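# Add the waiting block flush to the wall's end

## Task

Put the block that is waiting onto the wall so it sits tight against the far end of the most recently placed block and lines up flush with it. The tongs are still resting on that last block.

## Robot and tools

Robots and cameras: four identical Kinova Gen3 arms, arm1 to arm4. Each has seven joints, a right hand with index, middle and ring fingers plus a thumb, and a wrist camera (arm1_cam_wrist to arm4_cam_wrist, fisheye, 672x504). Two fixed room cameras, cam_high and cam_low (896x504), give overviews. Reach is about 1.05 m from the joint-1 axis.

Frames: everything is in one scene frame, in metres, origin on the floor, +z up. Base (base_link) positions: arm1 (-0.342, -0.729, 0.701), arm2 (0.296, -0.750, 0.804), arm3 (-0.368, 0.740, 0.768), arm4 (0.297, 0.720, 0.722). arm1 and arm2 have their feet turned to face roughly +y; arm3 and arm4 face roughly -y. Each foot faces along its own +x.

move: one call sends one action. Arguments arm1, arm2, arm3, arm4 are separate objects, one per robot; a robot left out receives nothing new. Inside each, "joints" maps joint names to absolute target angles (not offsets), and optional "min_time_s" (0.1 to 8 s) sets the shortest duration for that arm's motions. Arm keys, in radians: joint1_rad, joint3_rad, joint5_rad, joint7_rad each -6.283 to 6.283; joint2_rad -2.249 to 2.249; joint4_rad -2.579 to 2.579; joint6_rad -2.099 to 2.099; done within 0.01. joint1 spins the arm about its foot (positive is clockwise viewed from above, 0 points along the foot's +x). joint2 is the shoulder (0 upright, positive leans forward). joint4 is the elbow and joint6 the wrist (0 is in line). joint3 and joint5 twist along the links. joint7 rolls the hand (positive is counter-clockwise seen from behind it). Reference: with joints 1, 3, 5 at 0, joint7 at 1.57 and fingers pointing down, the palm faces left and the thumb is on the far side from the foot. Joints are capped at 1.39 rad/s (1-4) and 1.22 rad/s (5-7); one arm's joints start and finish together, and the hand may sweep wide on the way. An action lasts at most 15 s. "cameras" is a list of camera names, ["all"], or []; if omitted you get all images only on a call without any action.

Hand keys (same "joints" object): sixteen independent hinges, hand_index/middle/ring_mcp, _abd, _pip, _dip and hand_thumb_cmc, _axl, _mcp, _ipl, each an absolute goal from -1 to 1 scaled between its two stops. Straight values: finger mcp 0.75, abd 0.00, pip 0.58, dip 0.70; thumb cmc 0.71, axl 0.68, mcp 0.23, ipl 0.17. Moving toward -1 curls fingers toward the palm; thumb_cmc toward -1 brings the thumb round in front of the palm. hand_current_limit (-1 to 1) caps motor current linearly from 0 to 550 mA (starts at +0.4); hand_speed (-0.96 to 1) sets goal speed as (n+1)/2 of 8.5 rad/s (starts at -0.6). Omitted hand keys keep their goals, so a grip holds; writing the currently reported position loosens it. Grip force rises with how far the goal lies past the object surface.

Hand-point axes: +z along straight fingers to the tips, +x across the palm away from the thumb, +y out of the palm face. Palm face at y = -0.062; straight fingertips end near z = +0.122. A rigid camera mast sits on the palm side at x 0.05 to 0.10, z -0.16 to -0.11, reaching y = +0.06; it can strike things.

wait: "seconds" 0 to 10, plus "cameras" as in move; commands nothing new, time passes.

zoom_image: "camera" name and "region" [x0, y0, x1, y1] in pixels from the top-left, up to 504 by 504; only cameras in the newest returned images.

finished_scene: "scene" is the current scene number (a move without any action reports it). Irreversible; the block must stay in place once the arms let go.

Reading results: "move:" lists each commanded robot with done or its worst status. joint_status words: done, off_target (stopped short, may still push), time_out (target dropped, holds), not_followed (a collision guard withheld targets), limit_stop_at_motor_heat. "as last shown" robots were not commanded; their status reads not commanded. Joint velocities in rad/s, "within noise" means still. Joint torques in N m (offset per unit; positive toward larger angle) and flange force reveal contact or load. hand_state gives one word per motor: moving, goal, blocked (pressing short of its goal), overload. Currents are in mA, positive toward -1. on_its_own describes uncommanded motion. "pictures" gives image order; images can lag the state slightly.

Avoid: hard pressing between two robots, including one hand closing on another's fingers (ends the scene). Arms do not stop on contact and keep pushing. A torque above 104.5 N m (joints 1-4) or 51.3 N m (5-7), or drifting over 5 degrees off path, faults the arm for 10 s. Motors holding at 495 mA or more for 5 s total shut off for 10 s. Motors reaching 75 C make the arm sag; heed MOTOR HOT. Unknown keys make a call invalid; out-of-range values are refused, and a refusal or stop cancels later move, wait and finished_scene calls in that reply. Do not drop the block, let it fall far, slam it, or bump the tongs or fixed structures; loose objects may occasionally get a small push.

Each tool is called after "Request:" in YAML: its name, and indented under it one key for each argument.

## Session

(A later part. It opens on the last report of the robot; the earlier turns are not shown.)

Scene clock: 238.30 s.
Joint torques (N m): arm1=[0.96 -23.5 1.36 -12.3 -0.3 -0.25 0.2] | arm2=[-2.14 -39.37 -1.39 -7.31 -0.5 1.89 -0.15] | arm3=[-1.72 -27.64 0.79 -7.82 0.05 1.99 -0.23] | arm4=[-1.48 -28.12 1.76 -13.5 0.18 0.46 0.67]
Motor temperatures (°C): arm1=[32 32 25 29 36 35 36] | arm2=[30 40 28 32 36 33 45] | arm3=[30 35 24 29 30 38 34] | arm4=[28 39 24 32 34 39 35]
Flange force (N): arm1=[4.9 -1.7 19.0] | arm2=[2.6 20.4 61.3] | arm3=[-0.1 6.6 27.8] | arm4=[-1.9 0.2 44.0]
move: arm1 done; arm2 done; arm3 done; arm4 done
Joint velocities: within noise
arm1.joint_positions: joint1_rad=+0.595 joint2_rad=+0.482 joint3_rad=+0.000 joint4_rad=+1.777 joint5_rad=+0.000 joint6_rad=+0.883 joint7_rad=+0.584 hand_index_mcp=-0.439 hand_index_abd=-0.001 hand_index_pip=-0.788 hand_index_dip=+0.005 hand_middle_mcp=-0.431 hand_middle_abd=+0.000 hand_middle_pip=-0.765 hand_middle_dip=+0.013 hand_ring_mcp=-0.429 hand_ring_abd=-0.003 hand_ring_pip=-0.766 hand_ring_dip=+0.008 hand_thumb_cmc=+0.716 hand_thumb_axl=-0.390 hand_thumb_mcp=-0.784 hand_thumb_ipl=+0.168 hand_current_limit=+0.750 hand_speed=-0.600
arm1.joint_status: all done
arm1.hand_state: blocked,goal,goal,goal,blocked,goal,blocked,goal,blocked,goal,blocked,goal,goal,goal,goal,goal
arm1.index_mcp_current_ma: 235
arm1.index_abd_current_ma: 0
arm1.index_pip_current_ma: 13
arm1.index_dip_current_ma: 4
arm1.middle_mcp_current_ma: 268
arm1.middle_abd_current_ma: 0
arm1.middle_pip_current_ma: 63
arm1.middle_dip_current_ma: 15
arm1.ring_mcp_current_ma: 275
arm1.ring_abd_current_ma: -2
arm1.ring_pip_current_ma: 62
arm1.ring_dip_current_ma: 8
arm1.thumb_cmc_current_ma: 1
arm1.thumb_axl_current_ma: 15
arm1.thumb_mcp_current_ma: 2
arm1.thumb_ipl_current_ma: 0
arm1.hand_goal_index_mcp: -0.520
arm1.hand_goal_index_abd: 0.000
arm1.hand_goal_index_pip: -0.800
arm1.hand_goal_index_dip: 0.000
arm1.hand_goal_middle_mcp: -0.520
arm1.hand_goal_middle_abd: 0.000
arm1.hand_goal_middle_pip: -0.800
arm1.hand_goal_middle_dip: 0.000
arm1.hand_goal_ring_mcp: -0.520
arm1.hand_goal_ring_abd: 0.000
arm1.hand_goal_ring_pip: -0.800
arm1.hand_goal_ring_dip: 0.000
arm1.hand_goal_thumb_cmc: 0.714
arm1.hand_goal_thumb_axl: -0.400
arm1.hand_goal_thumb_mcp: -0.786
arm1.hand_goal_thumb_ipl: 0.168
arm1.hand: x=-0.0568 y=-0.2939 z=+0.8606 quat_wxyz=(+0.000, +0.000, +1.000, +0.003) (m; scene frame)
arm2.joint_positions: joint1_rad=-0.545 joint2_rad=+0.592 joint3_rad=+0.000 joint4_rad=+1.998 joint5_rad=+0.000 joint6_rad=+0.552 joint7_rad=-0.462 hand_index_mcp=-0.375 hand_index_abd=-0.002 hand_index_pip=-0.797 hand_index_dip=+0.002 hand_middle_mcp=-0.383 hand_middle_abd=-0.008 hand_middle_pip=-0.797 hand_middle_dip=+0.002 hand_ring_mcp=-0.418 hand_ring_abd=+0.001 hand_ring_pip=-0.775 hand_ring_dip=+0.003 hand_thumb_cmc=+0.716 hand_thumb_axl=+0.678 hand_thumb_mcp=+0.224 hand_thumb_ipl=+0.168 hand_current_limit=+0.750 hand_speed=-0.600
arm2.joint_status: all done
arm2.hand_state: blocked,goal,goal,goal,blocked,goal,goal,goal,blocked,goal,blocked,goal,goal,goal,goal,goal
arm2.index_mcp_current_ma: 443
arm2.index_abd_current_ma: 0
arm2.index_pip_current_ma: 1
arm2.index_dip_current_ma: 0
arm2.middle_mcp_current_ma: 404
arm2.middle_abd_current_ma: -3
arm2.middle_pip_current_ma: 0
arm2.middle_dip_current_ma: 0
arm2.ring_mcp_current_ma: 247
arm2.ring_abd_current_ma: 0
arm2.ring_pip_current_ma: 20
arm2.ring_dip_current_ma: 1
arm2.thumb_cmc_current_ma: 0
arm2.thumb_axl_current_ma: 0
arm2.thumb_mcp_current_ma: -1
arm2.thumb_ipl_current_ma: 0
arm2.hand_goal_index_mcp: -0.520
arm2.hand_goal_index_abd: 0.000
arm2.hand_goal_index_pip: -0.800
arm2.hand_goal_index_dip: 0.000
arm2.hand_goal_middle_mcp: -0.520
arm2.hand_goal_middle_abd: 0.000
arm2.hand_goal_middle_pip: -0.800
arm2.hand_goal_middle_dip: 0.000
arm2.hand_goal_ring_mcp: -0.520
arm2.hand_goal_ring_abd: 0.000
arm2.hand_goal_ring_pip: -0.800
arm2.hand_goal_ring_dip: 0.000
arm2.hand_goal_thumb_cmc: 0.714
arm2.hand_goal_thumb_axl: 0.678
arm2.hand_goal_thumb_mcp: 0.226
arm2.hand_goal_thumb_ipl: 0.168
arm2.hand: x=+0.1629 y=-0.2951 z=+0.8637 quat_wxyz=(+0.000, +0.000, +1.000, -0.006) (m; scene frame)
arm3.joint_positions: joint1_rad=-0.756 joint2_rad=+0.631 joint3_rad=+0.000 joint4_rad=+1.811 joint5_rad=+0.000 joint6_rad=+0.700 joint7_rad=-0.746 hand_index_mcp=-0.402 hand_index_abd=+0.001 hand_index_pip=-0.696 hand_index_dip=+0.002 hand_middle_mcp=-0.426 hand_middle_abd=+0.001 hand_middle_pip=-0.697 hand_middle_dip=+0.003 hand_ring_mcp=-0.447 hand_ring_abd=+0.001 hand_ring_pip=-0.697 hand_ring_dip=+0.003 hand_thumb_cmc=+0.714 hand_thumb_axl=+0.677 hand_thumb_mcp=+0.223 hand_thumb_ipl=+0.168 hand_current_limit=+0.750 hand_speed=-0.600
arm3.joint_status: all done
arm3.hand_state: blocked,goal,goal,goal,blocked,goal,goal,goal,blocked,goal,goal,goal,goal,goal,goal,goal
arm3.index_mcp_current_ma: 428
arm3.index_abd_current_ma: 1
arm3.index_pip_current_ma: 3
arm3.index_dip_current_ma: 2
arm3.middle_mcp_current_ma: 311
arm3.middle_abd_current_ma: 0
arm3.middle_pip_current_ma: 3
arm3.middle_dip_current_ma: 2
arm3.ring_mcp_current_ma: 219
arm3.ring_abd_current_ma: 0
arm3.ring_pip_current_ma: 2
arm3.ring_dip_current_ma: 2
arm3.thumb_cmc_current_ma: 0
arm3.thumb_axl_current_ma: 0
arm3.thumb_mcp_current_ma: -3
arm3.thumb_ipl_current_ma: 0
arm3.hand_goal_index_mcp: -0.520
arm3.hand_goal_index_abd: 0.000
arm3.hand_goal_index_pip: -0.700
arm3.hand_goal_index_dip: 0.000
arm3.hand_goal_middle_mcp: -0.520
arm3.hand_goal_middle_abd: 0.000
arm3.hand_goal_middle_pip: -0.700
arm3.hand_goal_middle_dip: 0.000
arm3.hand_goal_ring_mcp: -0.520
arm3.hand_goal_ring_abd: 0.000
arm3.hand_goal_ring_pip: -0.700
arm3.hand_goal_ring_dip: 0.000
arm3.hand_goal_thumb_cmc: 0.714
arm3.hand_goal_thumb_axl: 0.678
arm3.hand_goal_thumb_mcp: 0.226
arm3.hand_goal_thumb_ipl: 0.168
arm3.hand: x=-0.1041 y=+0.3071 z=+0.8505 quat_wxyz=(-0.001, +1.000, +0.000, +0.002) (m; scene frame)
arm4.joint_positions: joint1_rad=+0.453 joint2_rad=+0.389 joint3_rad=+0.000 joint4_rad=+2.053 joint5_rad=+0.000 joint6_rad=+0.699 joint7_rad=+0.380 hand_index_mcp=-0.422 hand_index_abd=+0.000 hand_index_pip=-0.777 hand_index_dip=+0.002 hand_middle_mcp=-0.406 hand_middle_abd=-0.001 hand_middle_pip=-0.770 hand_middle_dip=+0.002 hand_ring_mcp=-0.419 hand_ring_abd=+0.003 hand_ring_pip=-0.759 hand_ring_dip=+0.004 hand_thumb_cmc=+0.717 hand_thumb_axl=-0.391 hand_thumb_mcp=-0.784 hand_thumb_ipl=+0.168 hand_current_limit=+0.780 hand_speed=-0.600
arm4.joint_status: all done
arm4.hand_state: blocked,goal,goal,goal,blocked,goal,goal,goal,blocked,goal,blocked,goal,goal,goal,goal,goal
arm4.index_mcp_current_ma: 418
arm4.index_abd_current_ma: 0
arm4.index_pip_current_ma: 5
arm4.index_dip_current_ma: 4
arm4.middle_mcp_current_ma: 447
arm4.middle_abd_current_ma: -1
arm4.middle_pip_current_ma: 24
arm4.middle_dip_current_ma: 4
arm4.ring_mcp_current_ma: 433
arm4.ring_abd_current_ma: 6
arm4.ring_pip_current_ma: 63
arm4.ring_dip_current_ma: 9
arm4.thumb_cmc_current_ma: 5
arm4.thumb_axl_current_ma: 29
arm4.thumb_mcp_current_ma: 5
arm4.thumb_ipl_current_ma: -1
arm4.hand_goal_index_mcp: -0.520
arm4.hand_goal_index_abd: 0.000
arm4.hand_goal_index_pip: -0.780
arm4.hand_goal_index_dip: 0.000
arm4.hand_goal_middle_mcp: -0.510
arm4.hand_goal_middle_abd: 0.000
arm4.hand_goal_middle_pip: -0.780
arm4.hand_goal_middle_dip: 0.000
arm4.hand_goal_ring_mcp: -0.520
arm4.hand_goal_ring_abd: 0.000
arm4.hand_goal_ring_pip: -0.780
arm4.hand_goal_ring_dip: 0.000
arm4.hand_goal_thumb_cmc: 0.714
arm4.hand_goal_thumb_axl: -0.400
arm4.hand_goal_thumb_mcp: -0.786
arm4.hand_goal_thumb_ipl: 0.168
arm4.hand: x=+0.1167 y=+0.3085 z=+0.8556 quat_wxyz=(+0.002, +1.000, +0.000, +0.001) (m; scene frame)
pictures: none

Request:
move:
  arm1: {"joints": {"joint1_rad": 0.7012, "joint2_rad": 0.5532, "joint4_rad": 1.6416, "joint6_rad": 0.9468, "joint7_rad": 0.6899}, "min_time_s": 2.8}
  arm2: {"joints": {"joint1_rad": -0.4024, "joint2_rad": 0.567, "joint4_rad": 2.0626, "joint6_rad": 0.512, "joint7_rad": -0.319}, "min_time_s": 2.8}
  arm3: {"joints": {"joint1_rad": -0.8454, "joint2_rad": 0.697, "joint4_rad": 1.6632, "joint6_rad": 0.7814, "joint7_rad": -0.8355}, "min_time_s": 2.8}
  arm4: {"joints": {"joint1_rad": 0.2884, "joint2_rad": 0.3516, "joint4_rad": 2.1199, "joint6_rad": 0.6701, "joint7_rad": 0.2161}, "min_time_s": 2.8}

Request:
move:
  arm1: {"joints": {"joint1_rad": 0.7912, "joint2_rad": 0.6381, "joint4_rad": 1.4808, "joint6_rad": 1.0227, "joint7_rad": 0.7799}, "min_time_s": 2.8}
  arm2: {"joints": {"joint1_rad": -0.2459, "joint2_rad": 0.5529, "joint4_rad": 2.0968, "joint6_rad": 0.4919, "joint7_rad": -0.1625}, "min_time_s": 2.8}
  arm3: {"joints": {"joint1_rad": -0.9208, "joint2_rad": 0.7747, "joint4_rad": 1.4906, "joint6_rad": 0.8763, "joint7_rad": -0.9109}, "min_time_s": 2.8}
  arm4: {"joints": {"joint1_rad": 0.1092, "joint2_rad": 0.331, "joint4_rad": 2.1557, "joint6_rad": 0.6549, "joint7_rad": 0.0369}, "min_time_s": 2.8}
  cameras: ["cam_high", "cam_low"]

Request:
zoom_image:
  camera: "cam_high"
  region: [400, 220, 510, 350]

Request:
zoom_image:
  camera: "cam_high"
  region: [430, 290, 480, 350]

Request:
zoom_image:
  camera: "cam_low"
  region: [420, 250, 520, 400]

Scene clock: 244.27 s.
Joint torques (N m): arm1=[1.7 -31.56 1.87 -14.54 0.1 0.49 0.42] | arm2=[-1.48 -32.77 -1.07 -5.27 -0.49 1.55 -0.09] | arm3=[-2.11 -27.07 0.33 -9.18 -0.08 0.99 -0.08] | arm4=[-1.57 -28.68 1.63 -12.34 0.22 1.52 0.7]
Motor temperatures (°C): arm1=[32 32 25 29 36 35 36] | arm2=[30 41 28 32 36 33 45] | arm3=[30 35 24 29 30 38 34] | arm4=[28 39 24 32 34 39 35]
Flange force (N): arm1=[3.9 2.6 31.3] | arm2=[0.5 17.7 48.6] | arm3=[-2.6 3.6 20.1] | arm4=[-3.3 5.1 52.0]
move: arm1 done; arm2 done; arm3 done; arm4 done
Joint velocities: within noise
arm1.joint_positions: joint1_rad=+0.701 joint2_rad=+0.553 joint3_rad=+0.000 joint4_rad=+1.642 joint5_rad=+0.000 joint6_rad=+0.947 joint7_rad=+0.690 hand_index_mcp=-0.439 hand_index_abd=-0.001 hand_index_pip=-0.788 hand_index_dip=+0.005 hand_middle_mcp=-0.431 hand_middle_abd=+0.000 hand_middle_pip=-0.765 hand_middle_dip=+0.013 hand_ring_mcp=-0.429 hand_ring_abd=-0.003 hand_ring_pip=-0.766 hand_ring_dip=+0.008 hand_thumb_cmc=+0.716 hand_thumb_axl=-0.390 hand_thumb_mcp=-0.784 hand_thumb_ipl=+0.168 hand_current_limit=+0.750 hand_speed=-0.600
arm1.joint_status: all done
arm1.hand_state: blocked,goal,goal,goal,blocked,goal,blocked,goal,blocked,goal,blocked,goal,goal,goal,goal,goal
arm1.index_mcp_current_ma: 234
arm1.index_abd_current_ma: 0
arm1.index_pip_current_ma: 13
arm1.index_dip_current_ma: 4
arm1.middle_mcp_current_ma: 268
arm1.middle_abd_current_ma: 0
arm1.middle_pip_current_ma: 63
arm1.middle_dip_current_ma: 15
arm1.ring_mcp_current_ma: 276
arm1.ring_abd_current_ma: -1
arm1.ring_pip_current_ma: 61
arm1.ring_dip_current_ma: 8
arm1.thumb_cmc_current_ma: 1
arm1.thumb_axl_current_ma: 15
arm1.thumb_mcp_current_ma: 2
arm1.thumb_ipl_current_ma: 0
arm1.hand_goal_index_mcp: -0.520
arm1.hand_goal_index_abd: 0.000
arm1.hand_goal_index_pip: -0.800
arm1.hand_goal_index_dip: 0.000
arm1.hand_goal_middle_mcp: -0.520
arm1.hand_goal_middle_abd: 0.000
arm1.hand_goal_middle_pip: -0.800
arm1.hand_goal_middle_dip: 0.000
arm1.hand_goal_ring_mcp: -0.520
arm1.hand_goal_ring_abd: 0.000
arm1.hand_goal_ring_pip: -0.800
arm1.hand_goal_ring_dip: 0.000
arm1.hand_goal_thumb_cmc: 0.714
arm1.hand_goal_thumb_axl: -0.400
arm1.hand_goal_thumb_mcp: -0.786
arm1.hand_goal_thumb_ipl: 0.168
arm1.hand: x=+0.0034 y=-0.2941 z=+0.8616 quat_wxyz=(+0.000, +0.000, +1.000, +0.003) (m; scene frame)
arm2.joint_positions: joint1_rad=-0.402 joint2_rad=+0.567 joint3_rad=+0.000 joint4_rad=+2.063 joint5_rad=+0.000 joint6_rad=+0.512 joint7_rad=-0.319 hand_index_mcp=-0.375 hand_index_abd=-0.002 hand_index_pip=-0.797 hand_index_dip=+0.002 hand_middle_mcp=-0.383 hand_middle_abd=-0.009 hand_middle_pip=-0.797 hand_middle_dip=+0.002 hand_ring_mcp=-0.418 hand_ring_abd=+0.001 hand_ring_pip=-0.775 hand_ring_dip=+0.003 hand_thumb_cmc=+0.716 hand_thumb_axl=+0.678 hand_thumb_mcp=+0.224 hand_thumb_ipl=+0.168 hand_current_limit=+0.750 hand_speed=-0.600
arm2.joint_status: all done
arm2.hand_state: blocked,goal,goal,goal,blocked,goal,goal,goal,blocked,goal,blocked,goal,goal,goal,goal,goal
arm2.index_mcp_current_ma: 443
arm2.index_abd_current_ma: 0
arm2.index_pip_current_ma: 1
arm2.index_dip_current_ma: 0
arm2.middle_mcp_current_ma: 404
arm2.middle_abd_current_ma: -3
arm2.middle_pip_current_ma: 0
arm2.middle_dip_current_ma: 0
arm2.ring_mcp_current_ma: 247
arm2.ring_abd_current_ma: 0
arm2.ring_pip_current_ma: 20
arm2.ring_dip_current_ma: 1
arm2.thumb_cmc_current_ma: 0
arm2.thumb_axl_current_ma: 0
arm2.thumb_mcp_current_ma: -1
arm2.thumb_ipl_current_ma: 0
arm2.hand_goal_index_mcp: -0.520
arm2.hand_goal_index_abd: 0.000
arm2.hand_goal_index_pip: -0.800
arm2.hand_goal_index_dip: 0.000
arm2.hand_goal_middle_mcp: -0.520
arm2.hand_goal_middle_abd: 0.000
arm2.hand_goal_middle_pip: -0.800
arm2.hand_goal_middle_dip: 0.000
arm2.hand_goal_ring_mcp: -0.520
arm2.hand_goal_ring_abd: 0.000
arm2.hand_goal_ring_pip: -0.800
arm2.hand_goal_ring_dip: 0.000
arm2.hand_goal_thumb_cmc: 0.714
arm2.hand_goal_thumb_axl: 0.678
arm2.hand_goal_thumb_mcp: 0.226
arm2.hand_goal_thumb_ipl: 0.168
arm2.hand: x=+0.2232 y=-0.2952 z=+0.8630 quat_wxyz=(+0.000, +0.000, +1.000, -0.006) (m; scene frame)
arm3.joint_positions: joint1_rad=-0.845 joint2_rad=+0.697 joint3_rad=+0.000 joint4_rad=+1.663 joint5_rad=+0.000 joint6_rad=+0.781 joint7_rad=-0.836 hand_index_mcp=-0.402 hand_index_abd=+0.002 hand_index_pip=-0.696 hand_index_dip=+0.002 hand_middle_mcp=-0.427 hand_middle_abd=+0.001 hand_middle_pip=-0.697 hand_middle_dip=+0.003 hand_ring_mcp=-0.450 hand_ring_abd=+0.001 hand_ring_pip=-0.697 hand_ring_dip=+0.003 hand_thumb_cmc=+0.714 hand_thumb_axl=+0.677 hand_thumb_mcp=+0.223 hand_thumb_ipl=+0.168 hand_current_limit=+0.750 hand_speed=-0.600
arm3.joint_status: all done
arm3.hand_state: blocked,goal,goal,goal,blocked,goal,goal,goal,blocked,goal,goal,goal,goal,goal,goal,goal
arm3.index_mcp_current_ma: 428
arm3.index_abd_current_ma: 1
arm3.index_pip_current_ma: 3
arm3.index_dip_current_ma: 2
arm3.middle_mcp_current_ma: 306
arm3.middle_abd_current_ma: 1
arm3.middle_pip_current_ma: 3
arm3.middle_dip_current_ma: 2
arm3.ring_mcp_current_ma: 206
arm3.ring_abd_current_ma: 1
arm3.ring_pip_current_ma: 2
arm3.ring_dip_current_ma: 2
arm3.thumb_cmc_current_ma: 0
arm3.thumb_axl_current_ma: 0
arm3.thumb_mcp_current_ma: -3
arm3.thumb_ipl_current_ma: 0
arm3.hand_goal_index_mcp: -0.520
arm3.hand_goal_index_abd: 0.000
arm3.hand_goal_index_pip: -0.700
arm3.hand_goal_index_dip: 0.000
arm3.hand_goal_middle_mcp: -0.520
arm3.hand_goal_middle_abd: 0.000
arm3.hand_goal_middle_pip: -0.700
arm3.hand_goal_middle_dip: 0.000
arm3.hand_goal_ring_mcp: -0.520
arm3.hand_goal_ring_abd: 0.000
arm3.hand_goal_ring_pip: -0.700
arm3.hand_goal_ring_dip: 0.000
arm3.hand_goal_thumb_cmc: 0.714
arm3.hand_goal_thumb_axl: 0.678
arm3.hand_goal_thumb_mcp: 0.226
arm3.hand_goal_thumb_ipl: 0.168
arm3.hand: x=-0.0438 y=+0.3070 z=+0.8507 quat_wxyz=(-0.001, +1.000, +0.000, +0.002) (m; scene frame)
arm4.joint_positions: joint1_rad=+0.288 joint2_rad=+0.352 joint3_rad=+0.000 joint4_rad=+2.120 joint5_rad=+0.000 joint6_rad=+0.670 joint7_rad=+0.216 hand_index_mcp=-0.417 hand_index_abd=+0.000 hand_index_pip=-0.777 hand_index_dip=+0.002 hand_middle_mcp=-0.401 hand_middle_abd=-0.001 hand_middle_pip=-0.771 hand_middle_dip=+0.002 hand_ring_mcp=-0.416 hand_ring_abd=+0.001 hand_ring_pip=-0.759 hand_ring_dip=+0.004 hand_thumb_cmc=+0.717 hand_thumb_axl=-0.391 hand_thumb_mcp=-0.784 hand_thumb_ipl=+0.168 hand_current_limit=+0.780 hand_speed=-0.600
arm4.joint_status: all done
arm4.hand_state: blocked,goal,goal,goal,blocked,goal,goal,goal,blocked,goal,blocked,goal,goal,goal,goal,goal
arm4.index_mcp_current_ma: 444
arm4.index_abd_current_ma: 0
arm4.index_pip_current_ma: 5
arm4.index_dip_current_ma: 4
arm4.middle_mcp_current_ma: 472
arm4.middle_abd_current_ma: -2
arm4.middle_pip_current_ma: 23
arm4.middle_dip_current_ma: 4
arm4.ring_mcp_current_ma: 447
arm4.ring_abd_current_ma: 1
arm4.ring_pip_current_ma: 61
arm4.ring_dip_current_ma: 9
arm4.thumb_cmc_current_ma: 5
arm4.thumb_axl_current_ma: 29
arm4.thumb_mcp_current_ma: 5
arm4.thumb_ipl_current_ma: -1
arm4.hand_goal_index_mcp: -0.520
arm4.hand_goal_index_abd: 0.000
arm4.hand_goal_index_pip: -0.780
arm4.hand_goal_index_dip: 0.000
arm4.hand_goal_middle_mcp: -0.510
arm4.hand_goal_middle_abd: 0.000
arm4.hand_goal_middle_pip: -0.780
arm4.hand_goal_middle_dip: 0.000
arm4.hand_goal_ring_mcp: -0.520
arm4.hand_goal_ring_abd: 0.000
arm4.hand_goal_ring_pip: -0.780
arm4.hand_goal_ring_dip: 0.000
arm4.hand_goal_thumb_cmc: 0.714
arm4.hand_goal_thumb_axl: -0.400
arm4.hand_goal_thumb_mcp: -0.786
arm4.hand_goal_thumb_ipl: 0.168
arm4.hand: x=+0.1770 y=+0.3085 z=+0.8557 quat_wxyz=(+0.002, +1.000, +0.000, +0.001) (m; scene frame)
pictures: none

Scene clock: 247.37 s.
Joint torques (N m): arm1=[1.52 -29.63 1.58 -15.78 -0.21 -1.08 0.4] | arm2=[-2.26 -34.72 -2.34 -3.61 -0.92 2.6 0.03] | arm3=[-2.14 -30.25 0.59 -10.29 0.07 1.23 -0.13] | arm4=[-2.31 -27.3 1.02 -12.39 0.22 1.23 0.73]
Motor temperatures (°C): arm1=[32 32 25 29 36 35 36] | arm2=[30 41 28 32 36 33 45] | arm3=[30 35 24 29 30 38 34] | arm4=[28 39 24 32 34 39 35]
Flange force (N): arm1=[9.9 -3.8 21.7] | arm2=[-3.7 23.4 57.9] | arm3=[-2.2 3.6 21.8] | arm4=[-4.4 4.3 50.8]
move: arm1 done; arm2 done; arm3 done; arm4 done
Joint velocities: within noise
arm1.joint_positions: joint1_rad=+0.791 joint2_rad=+0.638 joint3_rad=+0.000 joint4_rad=+1.481 joint5_rad=+0.000 joint6_rad=+1.023 joint7_rad=+0.780 hand_index_mcp=-0.439 hand_index_abd=-0.001 hand_index_pip=-0.788 hand_index_dip=+0.005 hand_middle_mcp=-0.431 hand_middle_abd=+0.000 hand_middle_pip=-0.765 hand_middle_dip=+0.013 hand_ring_mcp=-0.427 hand_ring_abd=-0.002 hand_ring_pip=-0.768 hand_ring_dip=+0.008 hand_thumb_cmc=+0.716 hand_thumb_axl=-0.390 hand_thumb_mcp=-0.784 hand_thumb_ipl=+0.168 hand_current_limit=+0.750 hand_speed=-0.600
arm1.joint_status: all done
arm1.hand_state: blocked,goal,goal,goal,blocked,goal,blocked,goal,blocked,goal,blocked,goal,goal,goal,goal,goal
arm1.index_mcp_current_ma: 233
arm1.index_abd_current_ma: 0
arm1.index_pip_current_ma: 14
arm1.index_dip_current_ma: 4
arm1.middle_mcp_current_ma: 268
arm1.middle_abd_current_ma: 0
arm1.middle_pip_current_ma: 63
arm1.middle_dip_current_ma: 15
arm1.ring_mcp_current_ma: 285
arm1.ring_abd_current_ma: -1
arm1.ring_pip_current_ma: 57
arm1.ring_dip_current_ma: 8
arm1.thumb_cmc_current_ma: 1
arm1.thumb_axl_current_ma: 15
arm1.thumb_mcp_current_ma: 2
arm1.thumb_ipl_current_ma: 0
arm1.hand_goal_index_mcp: -0.520
arm1.hand_goal_index_abd: 0.000
arm1.hand_goal_index_pip: -0.800
arm1.hand_goal_index_dip: 0.000
arm1.hand_goal_middle_mcp: -0.520
arm1.hand_goal_middle_abd: 0.000
arm1.hand_goal_middle_pip: -0.800
arm1.hand_goal_middle_dip: 0.000
arm1.hand_goal_ring_mcp: -0.520
arm1.hand_goal_ring_abd: 0.000
arm1.hand_goal_ring_pip: -0.800
arm1.hand_goal_ring_dip: 0.000
arm1.hand_goal_thumb_cmc: 0.714
arm1.hand_goal_thumb_axl: -0.400
arm1.hand_goal_thumb_mcp: -0.786
arm1.hand_goal_thumb_ipl: 0.168
arm1.hand: x=+0.0638 y=-0.2941 z=+0.8615 quat_wxyz=(+0.000, +0.000, +1.000, +0.003) (m; scene frame)
arm2.joint_positions: joint1_rad=-0.246 joint2_rad=+0.553 joint3_rad=+0.000 joint4_rad=+2.097 joint5_rad=+0.000 joint6_rad=+0.492 joint7_rad=-0.163 hand_index_mcp=-0.375 hand_index_abd=-0.003 hand_index_pip=-0.797 hand_index_dip=+0.002 hand_middle_mcp=-0.383 hand_middle_abd=-0.011 hand_middle_pip=-0.797 hand_middle_dip=+0.002 hand_ring_mcp=-0.418 hand_ring_abd=+0.001 hand_ring_pip=-0.776 hand_ring_dip=+0.003 hand_thumb_cmc=+0.716 hand_thumb_axl=+0.678 hand_thumb_mcp=+0.224 hand_thumb_ipl=+0.168 hand_current_limit=+0.750 hand_speed=-0.600
arm2.joint_status: all done
arm2.hand_state: blocked,goal,goal,goal,blocked,goal,goal,goal,blocked,goal,blocked,goal,goal,goal,goal,goal
arm2.index_mcp_current_ma: 443
arm2.index_abd_current_ma: -1
arm2.index_pip_current_ma: 1
arm2.index_dip_current_ma: 0
arm2.middle_mcp_current_ma: 404
arm2.middle_abd_current_ma: -4
arm2.middle_pip_current_ma: 0
arm2.middle_dip_current_ma: 0
arm2.ring_mcp_current_ma: 247
arm2.ring_abd_current_ma: 0
arm2.ring_pip_current_ma: 20
arm2.ring_dip_current_ma: 1
arm2.thumb_cmc_current_ma: 0
arm2.thumb_axl_current_ma: 0
arm2.thumb_mcp_current_ma: -1
arm2.thumb_ipl_current_ma: 0
arm2.hand_goal_index_mcp: -0.520
arm2.hand_goal_index_abd: 0.000
arm2.hand_goal_index_pip: -0.800
arm2.hand_goal_index_dip: 0.000
arm2.hand_goal_middle_mcp: -0.520
arm2.hand_goal_middle_abd: 0.000
arm2.hand_goal_middle_pip: -0.800
arm2.hand_goal_middle_dip: 0.000
arm2.hand_goal_ring_mcp: -0.520
arm2.hand_goal_ring_abd: 0.000
arm2.hand_goal_ring_pip: -0.800
arm2.hand_goal_ring_dip: 0.000
arm2.hand_goal_thumb_cmc: 0.714
arm2.hand_goal_thumb_axl: 0.678
arm2.hand_goal_thumb_mcp: 0.226
arm2.hand_goal_thumb_ipl: 0.168
arm2.hand: x=+0.2835 y=-0.2953 z=+0.8631 quat_wxyz=(+0.000, +0.000, +1.000, -0.006) (m; scene frame)
arm3.joint_positions: joint1_rad=-0.921 joint2_rad=+0.775 joint3_rad=+0.000 joint4_rad=+1.491 joint5_rad=+0.000 joint6_rad=+0.876 joint7_rad=-0.911 hand_index_mcp=-0.402 hand_index_abd=+0.002 hand_index_pip=-0.696 hand_index_dip=+0.002 hand_middle_mcp=-0.429 hand_middle_abd=+0.002 hand_middle_pip=-0.697 hand_middle_dip=+0.003 hand_ring_mcp=-0.452 hand_ring_abd=+0.001 hand_ring_pip=-0.697 hand_ring_dip=+0.003 hand_thumb_cmc=+0.714 hand_thumb_axl=+0.677 hand_thumb_mcp=+0.223 hand_thumb_ipl=+0.168 hand_current_limit=+0.750 hand_speed=-0.600
arm3.joint_status: all done
arm3.hand_state: blocked,goal,goal,goal,blocked,goal,goal,goal,blocked,goal,goal,goal,goal,goal,goal,goal
arm3.index_mcp_current_ma: 427
arm3.index_abd_current_ma: 1
arm3.index_pip_current_ma: 3
arm3.index_dip_current_ma: 2
arm3.middle_mcp_current_ma: 300
arm3.middle_abd_current_ma: 1
arm3.middle_pip_current_ma: 3
arm3.middle_dip_current_ma: 2
arm3.ring_mcp_current_ma: 197
arm3.ring_abd_current_ma: 0
arm3.ring_pip_current_ma: 2
arm3.ring_dip_current_ma: 2
arm3.thumb_cmc_current_ma: 0
arm3.thumb_axl_current_ma: 0
arm3.thumb_mcp_current_ma: -3
arm3.thumb_ipl_current_ma: 0
arm3.hand_goal_index_mcp: -0.520
arm3.hand_goal_index_abd: 0.000
arm3.hand_goal_index_pip: -0.700
arm3.hand_goal_index_dip: 0.000
arm3.hand_goal_middle_mcp: -0.520
arm3.hand_goal_middle_abd: 0.000
arm3.hand_goal_middle_pip: -0.700
arm3.hand_goal_middle_dip: 0.000
arm3.hand_goal_ring_mcp: -0.520
arm3.hand_goal_ring_abd: 0.000
arm3.hand_goal_ring_pip: -0.700
arm3.hand_goal_ring_dip: 0.000
arm3.hand_goal_thumb_cmc: 0.714
arm3.hand_goal_thumb_axl: 0.678
arm3.hand_goal_thumb_mcp: 0.226
arm3.hand_goal_thumb_ipl: 0.168
arm3.hand: x=+0.0165 y=+0.3070 z=+0.8510 quat_wxyz=(-0.001, +1.000, +0.000, +0.002) (m; scene frame)
arm4.joint_positions: joint1_rad=+0.109 joint2_rad=+0.331 joint3_rad=+0.000 joint4_rad=+2.156 joint5_rad=+0.000 joint6_rad=+0.655 joint7_rad=+0.037 hand_index_mcp=-0.414 hand_index_abd=+0.000 hand_index_pip=-0.777 hand_index_dip=+0.002 hand_middle_mcp=-0.401 hand_middle_abd=+0.000 hand_middle_pip=-0.772 hand_middle_dip=+0.002 hand_ring_mcp=-0.416 hand_ring_abd=+0.000 hand_ring_pip=-0.759 hand_ring_dip=+0.004 hand_thumb_cmc=+0.717 hand_thumb_axl=-0.391 hand_thumb_mcp=-0.784 hand_thumb_ipl=+0.168 hand_current_limit=+0.780 hand_speed=-0.600
arm4.joint_status: all done
arm4.hand_state: blocked,goal,goal,goal,blocked,goal,goal,goal,blocked,goal,blocked,goal,goal,goal,goal,goal
arm4.index_mcp_current_ma: 457
arm4.index_abd_current_ma: 1
arm4.index_pip_current_ma: 5
arm4.index_dip_current_ma: 4
arm4.middle_mcp_current_ma: 477
arm4.middle_abd_current_ma: 0
arm4.middle_pip_current_ma: 19
arm4.middle_dip_current_ma: 4
arm4.ring_mcp_current_ma: 451
arm4.ring_abd_current_ma: 0
arm4.ring_pip_current_ma: 62
arm4.ring_dip_current_ma: 10
arm4.thumb_cmc_current_ma: 5
arm4.thumb_axl_current_ma: 29
arm4.thumb_mcp_current_ma: 5
arm4.thumb_ipl_current_ma: -1
arm4.hand_goal_index_mcp: -0.520
arm4.hand_goal_index_abd: 0.000
arm4.hand_goal_index_pip: -0.780
arm4.hand_goal_index_dip: 0.000
arm4.hand_goal_middle_mcp: -0.510
arm4.hand_goal_middle_abd: 0.000
arm4.hand_goal_middle_pip: -0.780
arm4.hand_goal_middle_dip: 0.000
arm4.hand_goal_ring_mcp: -0.520
arm4.hand_goal_ring_abd: 0.000
arm4.hand_goal_ring_pip: -0.780
arm4.hand_goal_ring_dip: 0.000
arm4.hand_goal_thumb_cmc: 0.714
arm4.hand_goal_thumb_axl: -0.400
arm4.hand_goal_thumb_mcp: -0.786
arm4.hand_goal_thumb_ipl: 0.168
arm4.hand: x=+0.2372 y=+0.3083 z=+0.8557 quat_wxyz=(+0.002, +1.000, +0.000, +0.001) (m; scene frame)
pictures: cam_high, cam_low

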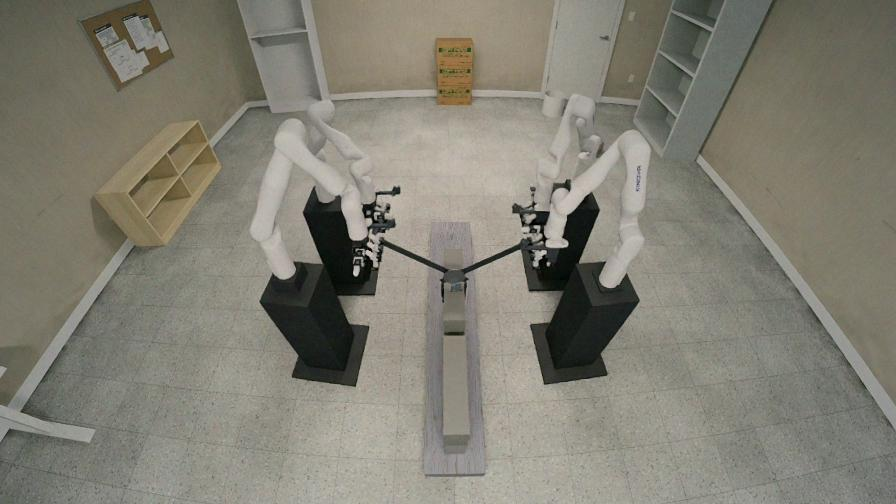

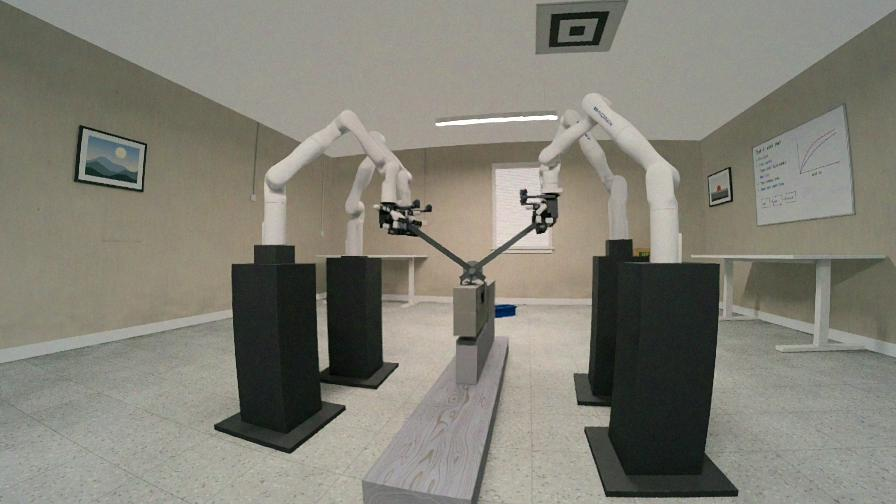

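Scaled by 3.877 from the camera's 896x504 image, which has a finer 1280x720 frame.

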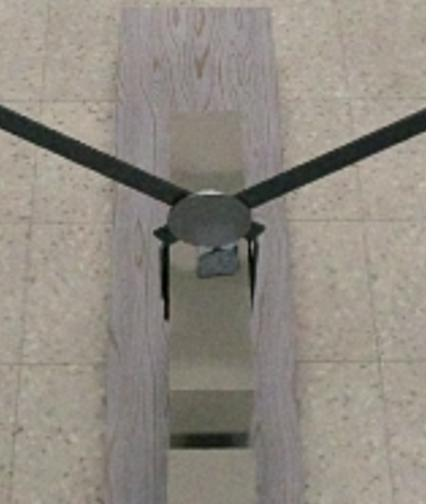

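Scaled by 8.400 from the camera's 896x504 image, which has a finer 1280x720 frame.

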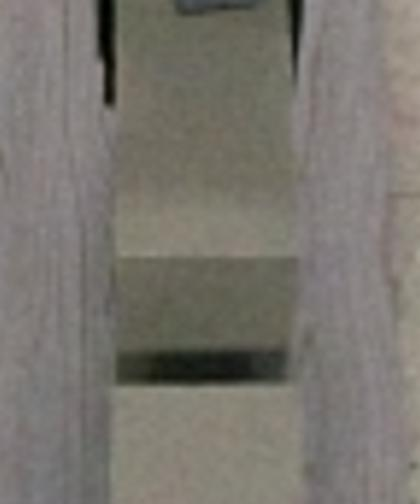

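Scaled by 3.360 from the camera's 896x504 image, which has a finer 1280x720 frame.

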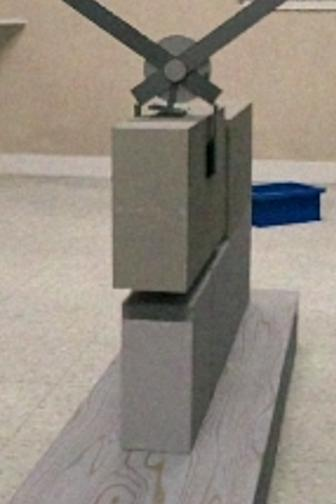

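Request:
zoom_image:
  camera: "cam_high"
  region: [436, 308, 476, 348]

Request:
zoom_image:
  camera: "cam_high"
  region: [432, 235, 472, 275]

Request:
zoom_image:
  camera: "cam_low"
  region: [445, 270, 505, 400]

Scaled by 12.600 from the camera's 896x504 image, which has a finer 1280x720 frame.

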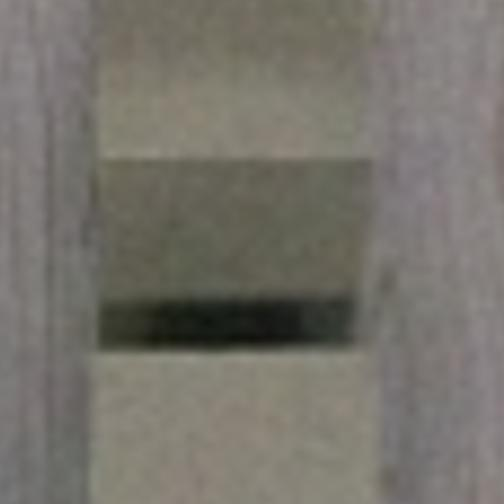

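Scaled by 12.600 from the camera's 896x504 image, which has a finer 1280x720 frame.

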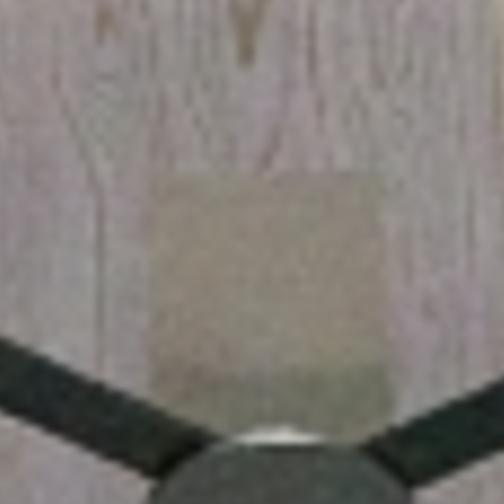

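Scaled by 3.877 from the camera's 896x504 image, which has a finer 1280x720 frame.

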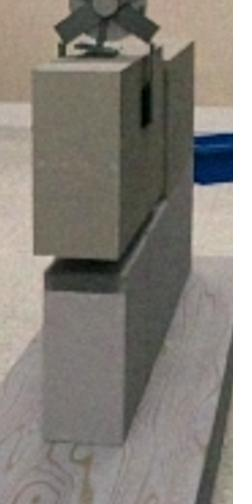

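Request:
move:
  arm1: {"joints": {"joint1_rad": 0.857, "joint2_rad": 0.7156, "joint4_rad": 1.3276, "joint6_rad": 1.0984, "joint7_rad": 0.8457}, "min_time_s": 2.8}
  arm2: {"joints": {"joint1_rad": -0.111, "joint2_rad": 0.5495, "joint4_rad": 2.1052, "joint6_rad": 0.4869, "joint7_rad": -0.0276}, "min_time_s": 2.8}
  arm3: {"joints": {"joint1_rad": -0.9723, "joint2_rad": 0.8509, "joint4_rad": 1.3209, "joint6_rad": 0.9698, "joint7_rad": -0.9624}, "min_time_s": 2.8}
  arm4: {"joints": {"joint1_rad": -0.0432, "joint2_rad": 0.3298, "joint4_rad": 2.1574, "joint6_rad": 0.6544, "joint7_rad": -0.1155, "hand_middle_mcp": -0.505}, "min_time_s": 2.8}
  cameras: ["cam_high", "cam_low"]

Request:
zoom_image:
  camera: "cam_high"
  region: [436, 308, 476, 348]

Request:
zoom_image:
  camera: "cam_high"
  region: [432, 245, 472, 285]

Request:
zoom_image:
  camera: "cam_low"
  region: [445, 270, 505, 400]

Scene clock: 264.23 s.
Joint torques (N m): arm1=[2.16 -31.75 1.9 -16.48 -0.07 -1.2 0.5] | arm2=[-2.4 -34.29 -2.7 -2.81 -1.1 2.91 0.1] | arm3=[-1.62 -32.27 1.24 -11.7 0.41 0.88 -0.01] | arm4=[-3.26 -27.16 0.11 -11.33 -0.08 1.91 0.75]
Motor temperatures (°C): arm1=[32 32 25 30 36 35 36] | arm2=[30 40 28 32 36 33 45] | arm3=[30 36 24 29 30 38 34] | arm4=[28 38 24 32 34 39 35]
Flange force (N): arm1=[12.1 -3.4 21.7] | arm2=[-7.2 24.0 57.9] | arm3=[-3.0 1.2 21.0] | arm4=[-6.4 7.4 51.6]
move: arm1 done; arm2 done; arm3 done; arm4 off_target
Joint velocities: within noise
arm1.joint_positions: joint1_rad=+0.857 joint2_rad=+0.716 joint3_rad=+0.000 joint4_rad=+1.328 joint5_rad=+0.000 joint6_rad=+1.098 joint7_rad=+0.846 hand_index_mcp=-0.440 hand_index_abd=-0.001 hand_index_pip=-0.788 hand_index_dip=+0.005 hand_middle_mcp=-0.431 hand_middle_abd=+0.000 hand_middle_pip=-0.765 hand_middle_dip=+0.013 hand_ring_mcp=-0.425 hand_ring_abd=-0.002 hand_ring_pip=-0.770 hand_ring_dip=+0.008 hand_thumb_cmc=+0.716 hand_thumb_axl=-0.390 hand_thumb_mcp=-0.784 hand_thumb_ipl=+0.168 hand_current_limit=+0.750 hand_speed=-0.600
arm1.joint_status: all done
arm1.hand_state: blocked,goal,goal,goal,blocked,goal,blocked,goal,blocked,goal,blocked,goal,goal,goal,goal,goal
arm1.index_mcp_current_ma: 230
arm1.index_abd_current_ma: 0
arm1.index_pip_current_ma: 14
arm1.index_dip_current_ma: 4
arm1.middle_mcp_current_ma: 268
arm1.middle_abd_current_ma: 0
arm1.middle_pip_current_ma: 63
arm1.middle_dip_current_ma: 15
arm1.ring_mcp_current_ma: 292
arm1.ring_abd_current_ma: -1
arm1.ring_pip_current_ma: 52
arm1.ring_dip_current_ma: 8
arm1.thumb_cmc_current_ma: 1
arm1.thumb_axl_current_ma: 15
arm1.thumb_mcp_current_ma: 2
arm1.thumb_ipl_current_ma: 0
arm1.hand_goal_index_mcp: -0.520
arm1.hand_goal_index_abd: 0.000
arm1.hand_goal_index_pip: -0.800
arm1.hand_goal_index_dip: 0.000
arm1.hand_goal_middle_mcp: -0.520
arm1.hand_goal_middle_abd: 0.000
arm1.hand_goal_middle_pip: -0.800
arm1.hand_goal_middle_dip: 0.000
arm1.hand_goal_ring_mcp: -0.520
arm1.hand_goal_ring_abd: 0.000
arm1.hand_goal_ring_pip: -0.800
arm1.hand_goal_ring_dip: 0.000
arm1.hand_goal_thumb_cmc: 0.714
arm1.hand_goal_thumb_axl: -0.400
arm1.hand_goal_thumb_mcp: -0.786
arm1.hand_goal_thumb_ipl: 0.168
arm1.hand: x=+0.1138 y=-0.2955 z=+0.8619 quat_wxyz=(+0.000, +0.000, +1.000, +0.003) (m; scene frame)
arm2.joint_positions: joint1_rad=-0.111 joint2_rad=+0.549 joint3_rad=+0.000 joint4_rad=+2.105 joint5_rad=+0.000 joint6_rad=+0.487 joint7_rad=-0.028 hand_index_mcp=-0.375 hand_index_abd=-0.004 hand_index_pip=-0.796 hand_index_dip=+0.002 hand_middle_mcp=-0.383 hand_middle_abd=-0.013 hand_middle_pip=-0.797 hand_middle_dip=+0.002 hand_ring_mcp=-0.416 hand_ring_abd=+0.000 hand_ring_pip=-0.777 hand_ring_dip=+0.003 hand_thumb_cmc=+0.716 hand_thumb_axl=+0.678 hand_thumb_mcp=+0.224 hand_thumb_ipl=+0.168 hand_current_limit=+0.750 hand_speed=-0.600
arm2.joint_status: all done
arm2.hand_state: blocked,goal,goal,goal,blocked,goal,goal,goal,blocked,goal,blocked,goal,goal,goal,goal,goal
arm2.index_mcp_current_ma: 443
arm2.index_abd_current_ma: -1
arm2.index_pip_current_ma: 1
arm2.index_dip_current_ma: 0
arm2.middle_mcp_current_ma: 404
arm2.middle_abd_current_ma: -6
arm2.middle_pip_current_ma: 0
arm2.middle_dip_current_ma: 0
arm2.ring_mcp_current_ma: 254
arm2.ring_abd_current_ma: 0
arm2.ring_pip_current_ma: 18
arm2.ring_dip_current_ma: 1
arm2.thumb_cmc_current_ma: 0
arm2.thumb_axl_current_ma: 0
arm2.thumb_mcp_current_ma: -1
arm2.thumb_ipl_current_ma: 0
arm2.hand_goal_index_mcp: -0.520
arm2.hand_goal_index_abd: 0.000
arm2.hand_goal_index_pip: -0.800
arm2.hand_goal_index_dip: 0.000
arm2.hand_goal_middle_mcp: -0.520
arm2.hand_goal_middle_abd: 0.000
arm2.hand_goal_middle_pip: -0.800
arm2.hand_goal_middle_dip: 0.000
arm2.hand_goal_ring_mcp: -0.520
arm2.hand_goal_ring_abd: 0.000
arm2.hand_goal_ring_pip: -0.800
arm2.hand_goal_ring_dip: 0.000
arm2.hand_goal_thumb_cmc: 0.714
arm2.hand_goal_thumb_axl: 0.678
arm2.hand_goal_thumb_mcp: 0.226
arm2.hand_goal_thumb_ipl: 0.168
arm2.hand: x=+0.3334 y=-0.2966 z=+0.8632 quat_wxyz=(+0.000, +0.000, +1.000, -0.006) (m; scene frame)
arm3.joint_positions: joint1_rad=-0.972 joint2_rad=+0.851 joint3_rad=+0.000 joint4_rad=+1.321 joint5_rad=+0.000 joint6_rad=+0.970 joint7_rad=-0.962 hand_index_mcp=-0.402 hand_index_abd=+0.002 hand_index_pip=-0.696 hand_index_dip=+0.002 hand_middle_mcp=-0.429 hand_middle_abd=+0.002 hand_middle_pip=-0.697 hand_middle_dip=+0.003 hand_ring_mcp=-0.455 hand_ring_abd=+0.000 hand_ring_pip=-0.697 hand_ring_dip=+0.003 hand_thumb_cmc=+0.714 hand_thumb_axl=+0.677 hand_thumb_mcp=+0.223 hand_thumb_ipl=+0.168 hand_current_limit=+0.750 hand_speed=-0.600
arm3.joint_status: all done
arm3.hand_state: blocked,goal,goal,goal,blocked,goal,goal,goal,blocked,goal,goal,goal,goal,goal,goal,goal
arm3.index_mcp_current_ma: 427
arm3.index_abd_current_ma: 1
arm3.index_pip_current_ma: 3
arm3.index_dip_current_ma: 2
arm3.middle_mcp_current_ma: 296
arm3.middle_abd_current_ma: 1
arm3.middle_pip_current_ma: 3
arm3.middle_dip_current_ma: 2
arm3.ring_mcp_current_ma: 188
arm3.ring_abd_current_ma: 0
arm3.ring_pip_current_ma: 2
arm3.ring_dip_current_ma: 2
arm3.thumb_cmc_current_ma: 0
arm3.thumb_axl_current_ma: 0
arm3.thumb_mcp_current_ma: -3
arm3.thumb_ipl_current_ma: 0
arm3.hand_goal_index_mcp: -0.520
arm3.hand_goal_index_abd: 0.000
arm3.hand_goal_index_pip: -0.700
arm3.hand_goal_index_dip: 0.000
arm3.hand_goal_middle_mcp: -0.520
arm3.hand_goal_middle_abd: 0.000
arm3.hand_goal_middle_pip: -0.700
arm3.hand_goal_middle_dip: 0.000
arm3.hand_goal_ring_mcp: -0.520
arm3.hand_goal_ring_abd: 0.000
arm3.hand_goal_ring_pip: -0.700
arm3.hand_goal_ring_dip: 0.000
arm3.hand_goal_thumb_cmc: 0.714
arm3.hand_goal_thumb_axl: 0.678
arm3.hand_goal_thumb_mcp: 0.226
arm3.hand_goal_thumb_ipl: 0.168
arm3.hand: x=+0.0666 y=+0.3057 z=+0.8514 quat_wxyz=(-0.001, +1.000, +0.000, +0.002) (m; scene frame)
arm4.joint_positions: joint1_rad=-0.043 joint2_rad=+0.330 joint3_rad=+0.000 joint4_rad=+2.157 joint5_rad=+0.000 joint6_rad=+0.654 joint7_rad=-0.116 hand_index_mcp=-0.412 hand_index_abd=+0.001 hand_index_pip=-0.777 hand_index_dip=+0.002 hand_middle_mcp=-0.398 hand_middle_abd=+0.001 hand_middle_pip=-0.772 hand_middle_dip=+0.002 hand_ring_mcp=-0.416 hand_ring_abd=+0.000 hand_ring_pip=-0.759 hand_ring_dip=+0.004 hand_thumb_cmc=+0.717 hand_thumb_axl=-0.391 hand_thumb_mcp=-0.784 hand_thumb_ipl=+0.168 hand_current_limit=+0.780 hand_speed=-0.600
arm4.joint_status: hand_middle_mcp off_target (ended at -0.398, target -0.505); the others done
arm4.hand_state: blocked,goal,goal,goal,blocked,goal,goal,goal,blocked,goal,blocked,goal,goal,goal,goal,goal
arm4.index_mcp_current_ma: 470
arm4.index_abd_current_ma: 1
arm4.index_pip_current_ma: 5
arm4.index_dip_current_ma: 4
arm4.middle_mcp_current_ma: 457
arm4.middle_abd_current_ma: 1
arm4.middle_pip_current_ma: 19
arm4.middle_dip_current_ma: 4
arm4.ring_mcp_current_ma: 451
arm4.ring_abd_current_ma: 0
arm4.ring_pip_current_ma: 64
arm4.ring_dip_current_ma: 10
arm4.thumb_cmc_current_ma: 5
arm4.thumb_axl_current_ma: 29
arm4.thumb_mcp_current_ma: 5
arm4.thumb_ipl_current_ma: -1
arm4.hand_goal_index_mcp: -0.520
arm4.hand_goal_index_abd: 0.000
arm4.hand_goal_index_pip: -0.780
arm4.hand_goal_index_dip: 0.000
arm4.hand_goal_middle_mcp: -0.504
arm4.hand_goal_middle_abd: 0.000
arm4.hand_goal_middle_pip: -0.780
arm4.hand_goal_middle_dip: 0.000
arm4.hand_goal_ring_mcp: -0.520
arm4.hand_goal_ring_abd: 0.000
arm4.hand_goal_ring_pip: -0.780
arm4.hand_goal_ring_dip: 0.000
arm4.hand_goal_thumb_cmc: 0.714
arm4.hand_goal_thumb_axl: -0.400
arm4.hand_goal_thumb_mcp: -0.786
arm4.hand_goal_thumb_ipl: 0.168
arm4.hand: x=+0.2872 y=+0.3071 z=+0.8559 quat_wxyz=(+0.002, +1.000, +0.000, +0.001) (m; scene frame)
pictures: cam_high, cam_low

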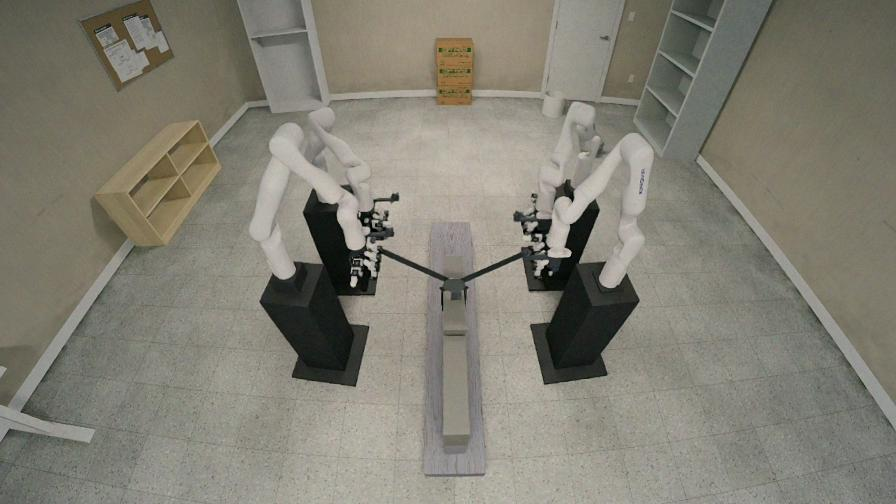

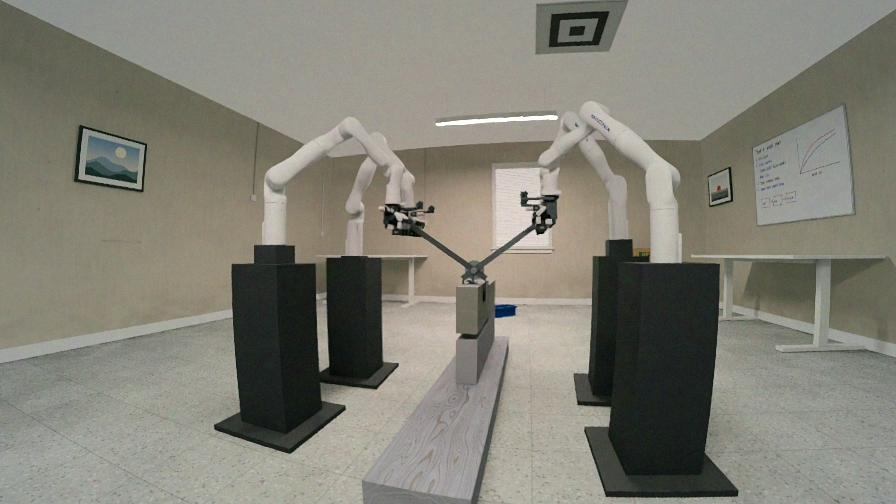

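Scaled by 12.600 from the camera's 896x504 image, which has a finer 1280x720 frame.

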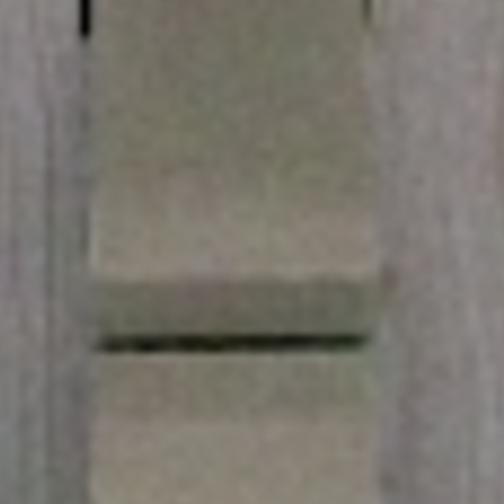

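Scaled by 12.600 from the camera's 896x504 image, which has a finer 1280x720 frame.

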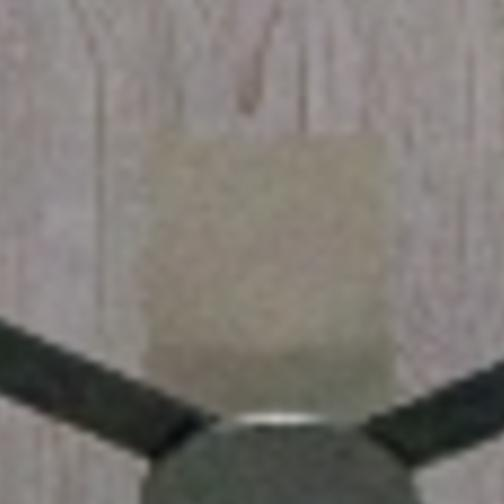

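Scaled by 3.877 from the camera's 896x504 image, which has a finer 1280x720 frame.

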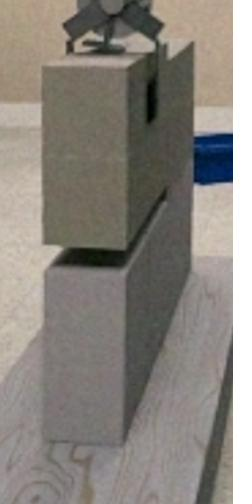

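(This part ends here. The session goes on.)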